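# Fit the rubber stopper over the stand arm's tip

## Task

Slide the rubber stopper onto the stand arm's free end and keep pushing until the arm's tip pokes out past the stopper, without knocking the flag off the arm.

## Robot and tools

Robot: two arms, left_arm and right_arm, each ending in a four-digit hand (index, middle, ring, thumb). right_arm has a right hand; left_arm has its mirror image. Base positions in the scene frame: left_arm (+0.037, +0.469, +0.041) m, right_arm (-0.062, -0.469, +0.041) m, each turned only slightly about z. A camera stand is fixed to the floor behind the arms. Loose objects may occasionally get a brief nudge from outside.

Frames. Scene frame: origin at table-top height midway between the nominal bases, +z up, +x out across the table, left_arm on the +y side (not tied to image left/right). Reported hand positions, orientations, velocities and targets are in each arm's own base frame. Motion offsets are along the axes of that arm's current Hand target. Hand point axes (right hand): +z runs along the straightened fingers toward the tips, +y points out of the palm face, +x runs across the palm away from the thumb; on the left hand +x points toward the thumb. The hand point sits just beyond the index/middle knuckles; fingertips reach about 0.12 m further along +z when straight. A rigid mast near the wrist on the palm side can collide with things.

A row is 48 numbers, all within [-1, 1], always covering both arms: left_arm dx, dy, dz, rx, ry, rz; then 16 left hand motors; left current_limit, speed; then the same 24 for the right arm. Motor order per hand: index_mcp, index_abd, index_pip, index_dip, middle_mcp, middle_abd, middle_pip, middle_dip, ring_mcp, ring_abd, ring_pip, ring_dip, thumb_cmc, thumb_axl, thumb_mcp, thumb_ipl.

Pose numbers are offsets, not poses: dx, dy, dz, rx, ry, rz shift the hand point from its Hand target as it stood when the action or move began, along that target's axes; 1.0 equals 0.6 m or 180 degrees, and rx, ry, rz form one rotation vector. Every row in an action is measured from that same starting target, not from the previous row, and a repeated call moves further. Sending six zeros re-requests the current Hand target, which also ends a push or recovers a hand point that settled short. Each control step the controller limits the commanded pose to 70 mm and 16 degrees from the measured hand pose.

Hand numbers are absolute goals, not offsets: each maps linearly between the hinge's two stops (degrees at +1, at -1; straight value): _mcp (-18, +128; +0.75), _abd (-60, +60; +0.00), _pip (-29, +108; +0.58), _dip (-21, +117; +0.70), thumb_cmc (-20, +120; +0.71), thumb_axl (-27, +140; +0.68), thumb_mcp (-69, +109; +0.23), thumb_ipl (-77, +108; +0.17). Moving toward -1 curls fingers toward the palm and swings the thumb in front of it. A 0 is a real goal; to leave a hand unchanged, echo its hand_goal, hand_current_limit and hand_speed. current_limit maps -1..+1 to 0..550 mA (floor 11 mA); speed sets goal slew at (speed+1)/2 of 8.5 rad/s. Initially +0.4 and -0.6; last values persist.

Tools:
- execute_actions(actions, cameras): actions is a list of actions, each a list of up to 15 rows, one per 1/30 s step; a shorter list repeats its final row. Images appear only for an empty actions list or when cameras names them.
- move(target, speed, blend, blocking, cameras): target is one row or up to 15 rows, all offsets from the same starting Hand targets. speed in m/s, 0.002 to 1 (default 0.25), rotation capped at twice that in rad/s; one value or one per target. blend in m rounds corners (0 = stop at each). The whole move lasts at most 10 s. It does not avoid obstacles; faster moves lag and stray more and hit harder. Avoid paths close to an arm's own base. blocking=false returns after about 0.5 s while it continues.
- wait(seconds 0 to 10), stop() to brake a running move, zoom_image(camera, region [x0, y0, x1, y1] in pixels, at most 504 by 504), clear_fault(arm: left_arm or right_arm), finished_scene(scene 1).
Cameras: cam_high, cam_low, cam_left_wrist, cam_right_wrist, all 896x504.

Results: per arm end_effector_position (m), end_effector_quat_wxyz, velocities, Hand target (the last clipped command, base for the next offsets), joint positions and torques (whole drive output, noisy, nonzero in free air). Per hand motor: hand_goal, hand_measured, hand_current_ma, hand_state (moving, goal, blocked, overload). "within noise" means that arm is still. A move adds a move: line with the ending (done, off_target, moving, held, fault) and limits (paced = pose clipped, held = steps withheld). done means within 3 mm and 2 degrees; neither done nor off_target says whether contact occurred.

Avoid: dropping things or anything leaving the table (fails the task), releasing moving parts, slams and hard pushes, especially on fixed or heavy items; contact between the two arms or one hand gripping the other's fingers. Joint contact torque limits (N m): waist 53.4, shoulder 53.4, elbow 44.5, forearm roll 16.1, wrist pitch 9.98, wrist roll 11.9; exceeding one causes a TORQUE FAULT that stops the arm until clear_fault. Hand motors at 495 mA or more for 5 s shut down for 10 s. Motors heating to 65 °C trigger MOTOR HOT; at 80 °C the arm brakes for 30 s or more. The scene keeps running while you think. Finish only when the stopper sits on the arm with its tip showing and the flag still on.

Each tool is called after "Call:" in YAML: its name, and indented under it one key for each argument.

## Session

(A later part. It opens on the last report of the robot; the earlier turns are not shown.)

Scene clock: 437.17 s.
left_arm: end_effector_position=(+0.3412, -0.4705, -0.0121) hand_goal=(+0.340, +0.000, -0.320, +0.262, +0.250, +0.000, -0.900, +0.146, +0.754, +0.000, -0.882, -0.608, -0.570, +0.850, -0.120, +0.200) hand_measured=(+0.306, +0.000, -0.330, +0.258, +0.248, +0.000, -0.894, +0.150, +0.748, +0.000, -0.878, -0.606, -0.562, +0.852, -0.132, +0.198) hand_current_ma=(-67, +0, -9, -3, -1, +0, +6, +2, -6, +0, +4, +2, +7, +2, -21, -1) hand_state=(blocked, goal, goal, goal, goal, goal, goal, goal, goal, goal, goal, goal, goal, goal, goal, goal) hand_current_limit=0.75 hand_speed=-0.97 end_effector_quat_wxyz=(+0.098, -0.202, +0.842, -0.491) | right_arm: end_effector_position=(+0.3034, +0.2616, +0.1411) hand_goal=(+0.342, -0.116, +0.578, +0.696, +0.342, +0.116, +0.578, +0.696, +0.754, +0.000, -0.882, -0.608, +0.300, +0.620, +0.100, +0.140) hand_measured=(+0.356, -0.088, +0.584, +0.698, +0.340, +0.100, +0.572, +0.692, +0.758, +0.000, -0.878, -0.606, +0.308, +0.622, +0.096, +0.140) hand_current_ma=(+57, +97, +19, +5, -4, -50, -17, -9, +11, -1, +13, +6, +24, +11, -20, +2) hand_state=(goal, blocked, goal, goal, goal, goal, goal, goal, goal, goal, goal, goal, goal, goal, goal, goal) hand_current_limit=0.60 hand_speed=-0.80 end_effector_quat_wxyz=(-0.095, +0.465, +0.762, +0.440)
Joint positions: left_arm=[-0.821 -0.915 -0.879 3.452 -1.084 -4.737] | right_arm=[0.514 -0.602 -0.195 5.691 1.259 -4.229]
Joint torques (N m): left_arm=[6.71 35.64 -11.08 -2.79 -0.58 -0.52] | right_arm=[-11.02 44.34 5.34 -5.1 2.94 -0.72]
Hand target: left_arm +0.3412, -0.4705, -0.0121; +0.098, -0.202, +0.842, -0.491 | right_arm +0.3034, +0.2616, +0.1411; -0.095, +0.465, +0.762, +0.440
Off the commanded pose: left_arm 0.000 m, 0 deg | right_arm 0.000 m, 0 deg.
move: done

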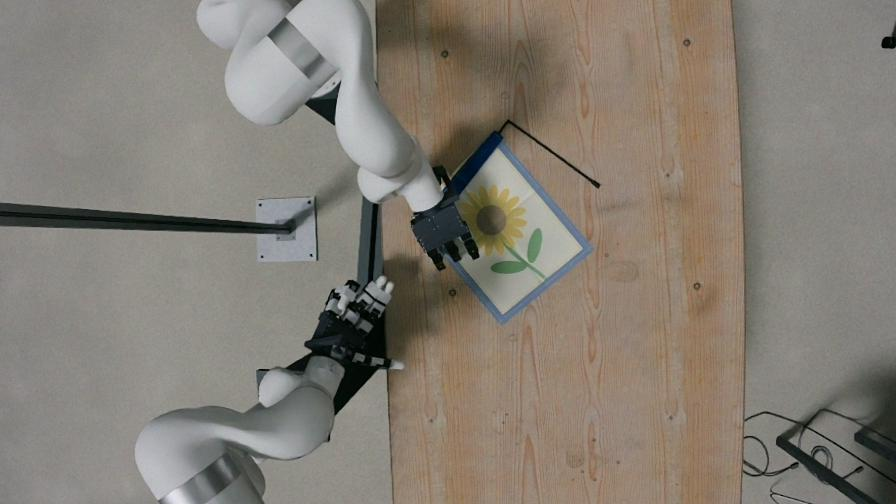

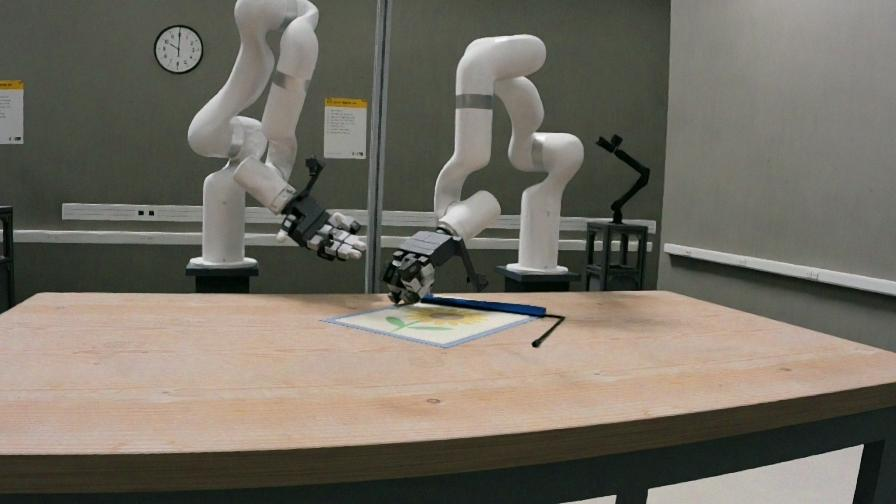

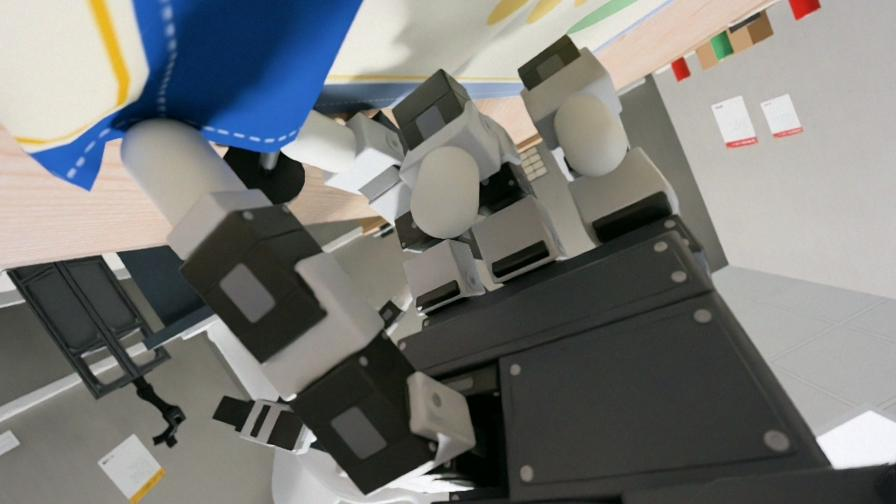

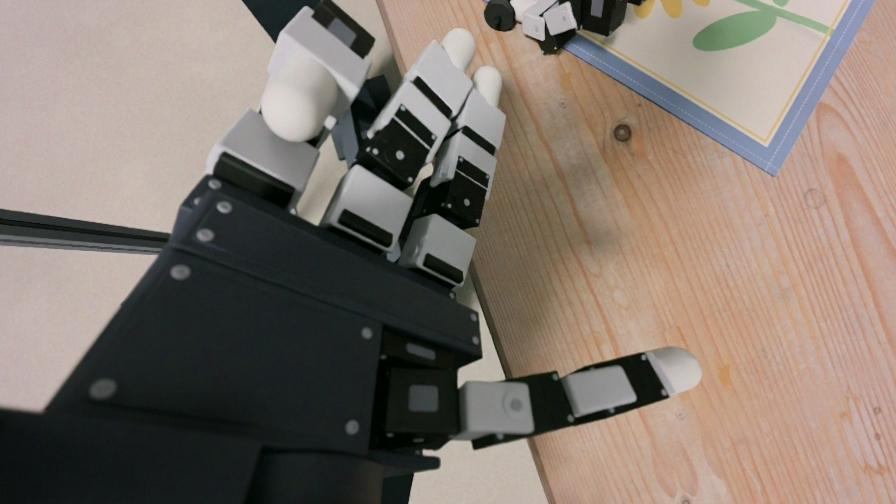

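Call:
move:
  target:
    - [0.0002,-0.0062,0.0042,0,0,0, 0.34,0,-0.32,0.262,0.25,0,-0.9,0.145,0.753,0,-0.883,-0.609,-0.571,0.85,-0.12,0.2,0.75,-0.97, 0,0,0,0,0,0, 0.3425,-0.116,0.577,0.696,0.3425,0.116,0.577,0.696,0.753,0,-0.883,-0.609,0.3,0.62,0.1,0.14,0.6,-0.8]
    - [0.0012,-0.0230,-0.0052,0,0,0, 0.34,0,-0.32,0.262,0.25,0,-0.9,0.145,0.753,0,-0.883,-0.609,-0.571,0.85,-0.12,0.2,0.75,-0.97, 0,0,0,0,0,0, 0.3425,-0.116,0.577,0.696,0.3425,0.116,0.577,0.696,0.753,0,-0.883,-0.609,0.3,0.62,0.1,0.14,0.6,-0.8]
  speed: 0.03
  blend: [0.001,0]
  cameras: ["cam_high","cam_right_wrist","cam_left_wrist"]

Call:
zoom_image:
  camera: "cam_right_wrist"
  region: [470, 0, 570, 70]

Call:
zoom_image:
  camera: "cam_left_wrist"
  region: [100, 60, 400, 270]

Scene clock: 438.90 s.
left_arm: end_effector_position=(+0.3427, -0.4744, +0.0014) hand_goal=(+0.340, +0.000, -0.320, +0.262, +0.250, +0.000, -0.900, +0.146, +0.754, +0.000, -0.882, -0.608, -0.570, +0.850, -0.120, +0.200) hand_measured=(+0.332, +0.000, -0.322, +0.260, +0.248, +0.000, -0.894, +0.150, +0.748, +0.000, -0.878, -0.606, -0.566, +0.852, -0.122, +0.198) hand_current_ma=(-9, +0, -1, -1, -1, +0, +6, +2, -6, +0, +4, +2, +2, +2, -1, -1) hand_state=(goal, goal, goal, goal, goal, goal, goal, goal, goal, goal, goal, goal, goal, goal, goal, goal) hand_current_limit=0.75 hand_speed=-0.97 end_effector_quat_wxyz=(+0.098, -0.202, +0.842, -0.491) | right_arm: end_effector_position=(+0.3034, +0.2616, +0.1411) hand_goal=(+0.342, -0.116, +0.578, +0.696, +0.342, +0.116, +0.578, +0.696, +0.754, +0.000, -0.882, -0.608, +0.300, +0.620, +0.100, +0.140) hand_measured=(+0.356, -0.088, +0.584, +0.698, +0.340, +0.100, +0.572, +0.692, +0.758, +0.000, -0.878, -0.606, +0.308, +0.622, +0.096, +0.140) hand_current_ma=(+57, +97, +19, +5, -4, -50, -17, -9, +11, -1, +13, +6, +24, +11, -20, +2) hand_state=(goal, blocked, goal, goal, goal, goal, goal, goal, goal, goal, goal, goal, goal, goal, goal, goal) hand_current_limit=0.60 hand_speed=-0.80 end_effector_quat_wxyz=(-0.095, +0.465, +0.762, +0.440)
Joint positions: left_arm=[-0.824 -0.884 -0.874 3.454 -1.058 -4.747] | right_arm=[0.514 -0.602 -0.195 5.691 1.259 -4.229]
Joint torques (N m): left_arm=[-7.98 44.52 -4.97 1.64 0.38 -1.17] | right_arm=[-12.41 44.47 5.54 -5.07 2.81 -0.65]
Hand target: left_arm +0.3427, -0.4744, +0.0015; +0.098, -0.202, +0.842, -0.491 | right_arm +0.3034, +0.2616, +0.1411; -0.095, +0.465, +0.762, +0.440
Off the commanded pose: left_arm 0.000 m, 0 deg | right_arm 0.000 m, 0 deg.
move: done
Images, in order (width x height): cam_high 896x504, cam_left_wrist 896x504, cam_right_wrist 896x504.

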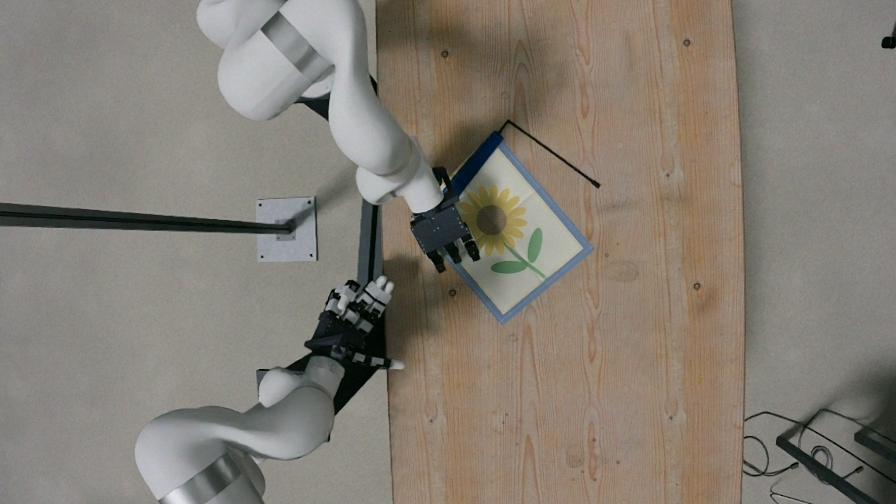

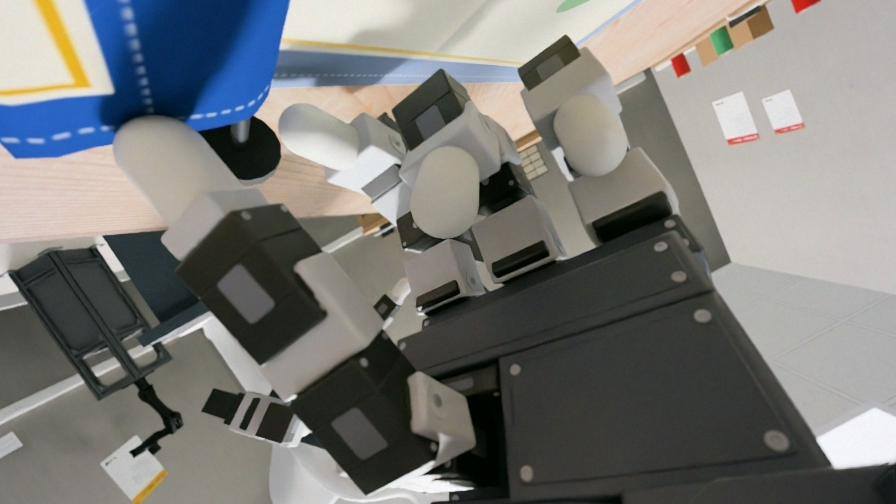

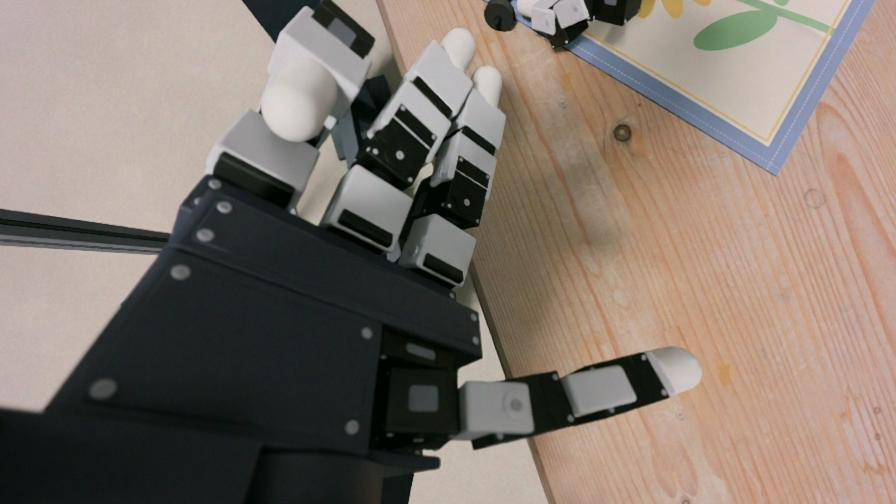

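Scaled by 5.040 from the camera's 896x504 image, which has a finer 1280x720 frame.

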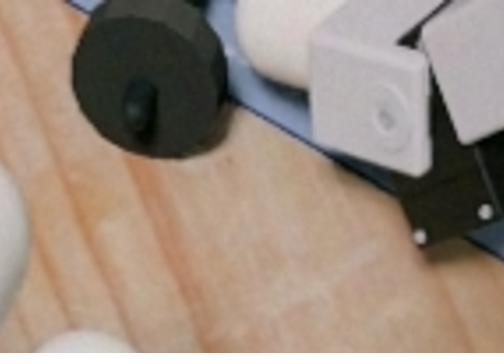

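Scaled by 1.680 from the camera's 896x504 image, which has a finer 1280x720 frame.

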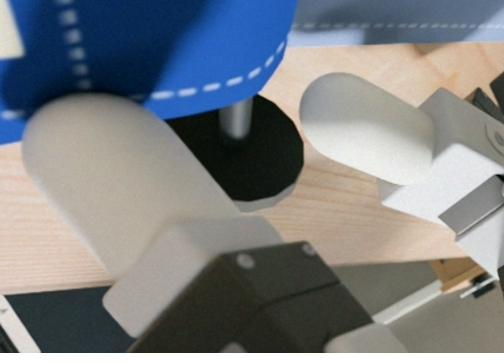

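Call:
move:
  target: [0.0059,-0.1159,-0.0655,0,0,0, 0.34,0,-0.32,0.262,0.25,0,-0.9,0.145,0.753,0,-0.883,-0.609,-0.571,0.85,-0.12,0.2,0.5,-0.97, 0,-0.02,-0.035,0,0,0, 0.3425,-0.116,0.577,0.696,0.3425,0.116,0.577,0.696,0.753,0,-0.883,-0.609,0.3,0.62,0.1,0.14,0.3,-0.8]
  speed: 0.1
  cameras: ["all"]

Call:
zoom_image:
  camera: "cam_right_wrist"
  region: [470, 0, 620, 105]

Call:
zoom_image:
  camera: "cam_low"
  region: [370, 260, 450, 320]

Scene clock: 440.57 s.
left_arm: end_effector_position=(+0.3422, -0.4753, +0.0814) hand_goal=(+0.340, +0.000, -0.320, +0.262, +0.250, +0.000, -0.900, +0.146, +0.754, +0.000, -0.882, -0.608, -0.570, +0.850, -0.120, +0.200) hand_measured=(+0.332, +0.000, -0.322, +0.260, +0.248, +0.000, -0.894, +0.150, +0.748, +0.000, -0.878, -0.606, -0.568, +0.852, -0.122, +0.198) hand_current_ma=(-9, +0, -1, -1, -1, +0, +6, +2, -6, +0, +4, +2, +1, +1, -1, -1) hand_state=(goal, goal, goal, goal, goal, goal, goal, goal, goal, goal, goal, goal, goal, goal, goal, goal) hand_current_limit=0.50 hand_speed=-0.97 end_effector_quat_wxyz=(+0.098, -0.202, +0.842, -0.491) | right_arm: end_effector_position=(+0.2883, +0.2435, +0.1466) hand_goal=(+0.342, -0.116, +0.578, +0.696, +0.342, +0.116, +0.578, +0.696, +0.754, +0.000, -0.882, -0.608, +0.300, +0.620, +0.100, +0.140) hand_measured=(+0.356, -0.088, +0.584, +0.698, +0.340, +0.100, +0.572, +0.692, +0.758, +0.000, -0.878, -0.606, +0.308, +0.622, +0.096, +0.140) hand_current_ma=(+57, +97, +19, +5, -4, -50, -17, -9, +11, -1, +13, +6, +24, +11, -20, +2) hand_state=(goal, blocked, goal, goal, goal, goal, goal, goal, goal, goal, goal, goal, goal, goal, goal, goal) hand_current_limit=0.30 hand_speed=-0.80 end_effector_quat_wxyz=(-0.095, +0.465, +0.762, +0.440)
Joint positions: left_arm=[-0.827 -0.679 -0.806 3.48 -0.928 -4.799] | right_arm=[0.465 -0.582 -0.141 5.657 1.276 -4.267]
Joint torques (N m): left_arm=[-7.82 41.73 -8.2 2.06 0.37 -1.68] | right_arm=[-12.76 43.36 6.86 -5.31 3.06 -0.82]
Hand target: left_arm +0.3422, -0.4753, +0.0814; +0.098, -0.202, +0.842, -0.491 | right_arm +0.2883, +0.2435, +0.1466; -0.095, +0.465, +0.762, +0.440
Off the commanded pose: left_arm 0.000 m, 0 deg | right_arm 0.000 m, 0 deg.
move: done

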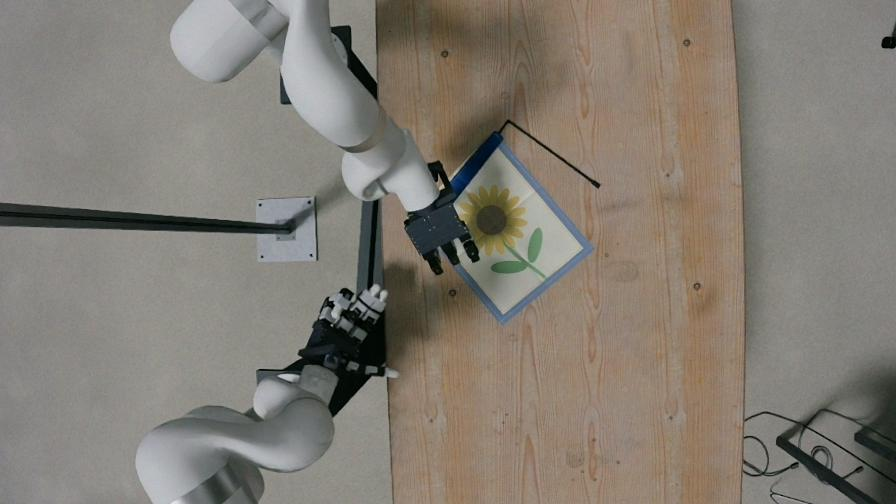

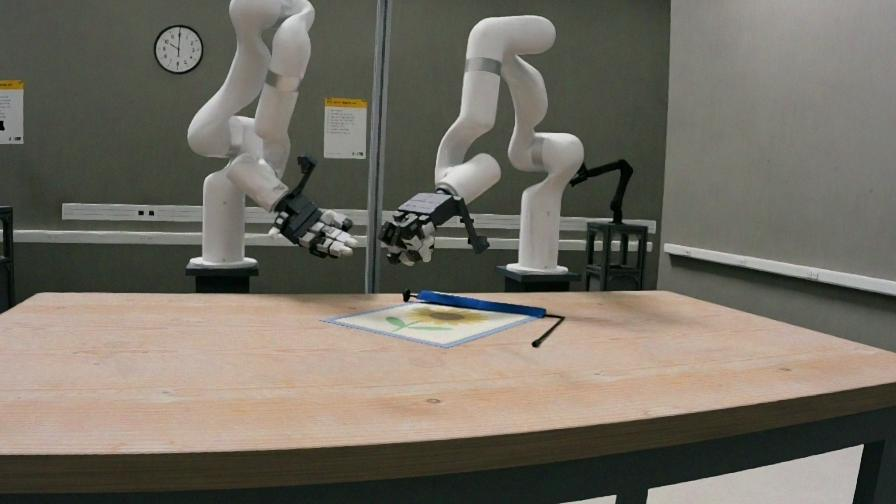

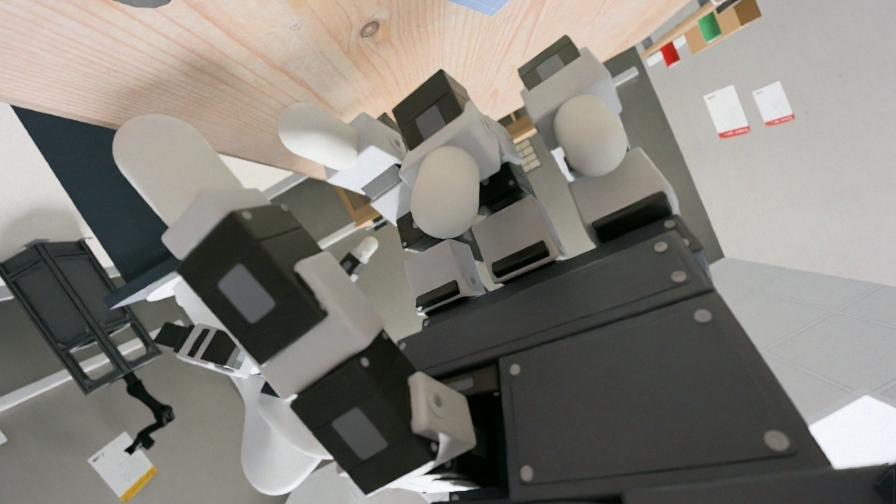

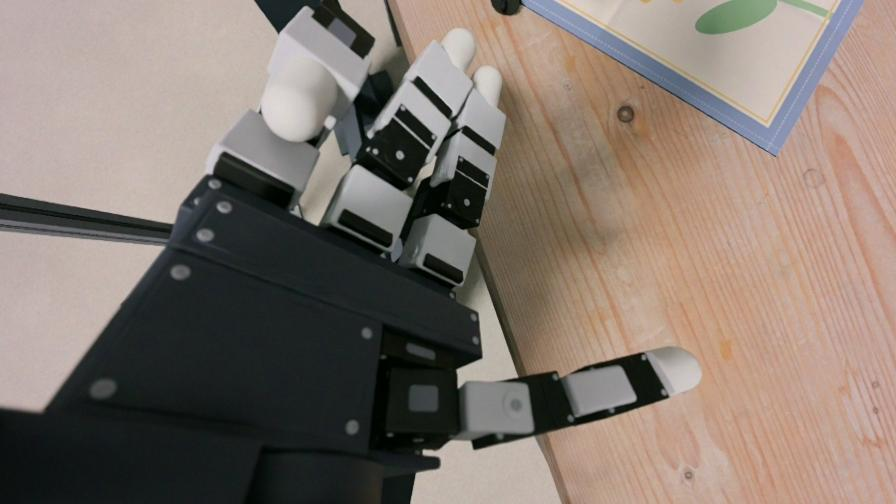

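Scaled by 3.360 from the camera's 896x504 image, which has a finer 1280x720 frame.

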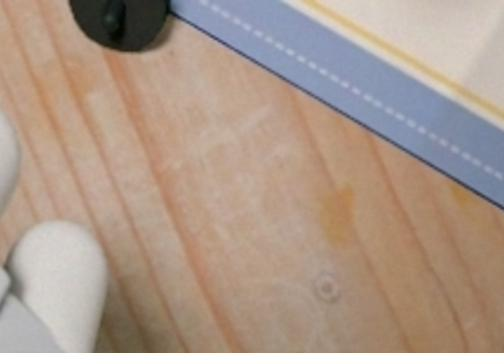

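Scaled by 6.300 from the camera's 896x504 image, which has a finer 1280x720 frame.

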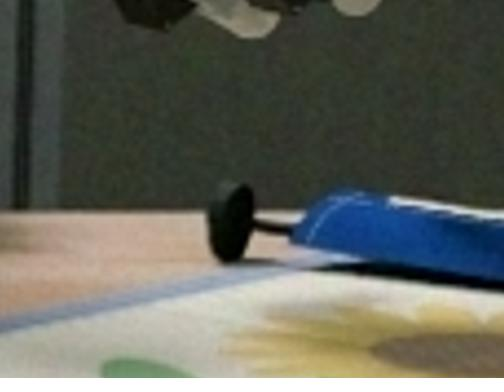

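Call:
finished_scene:

The scene is finished: the task was done.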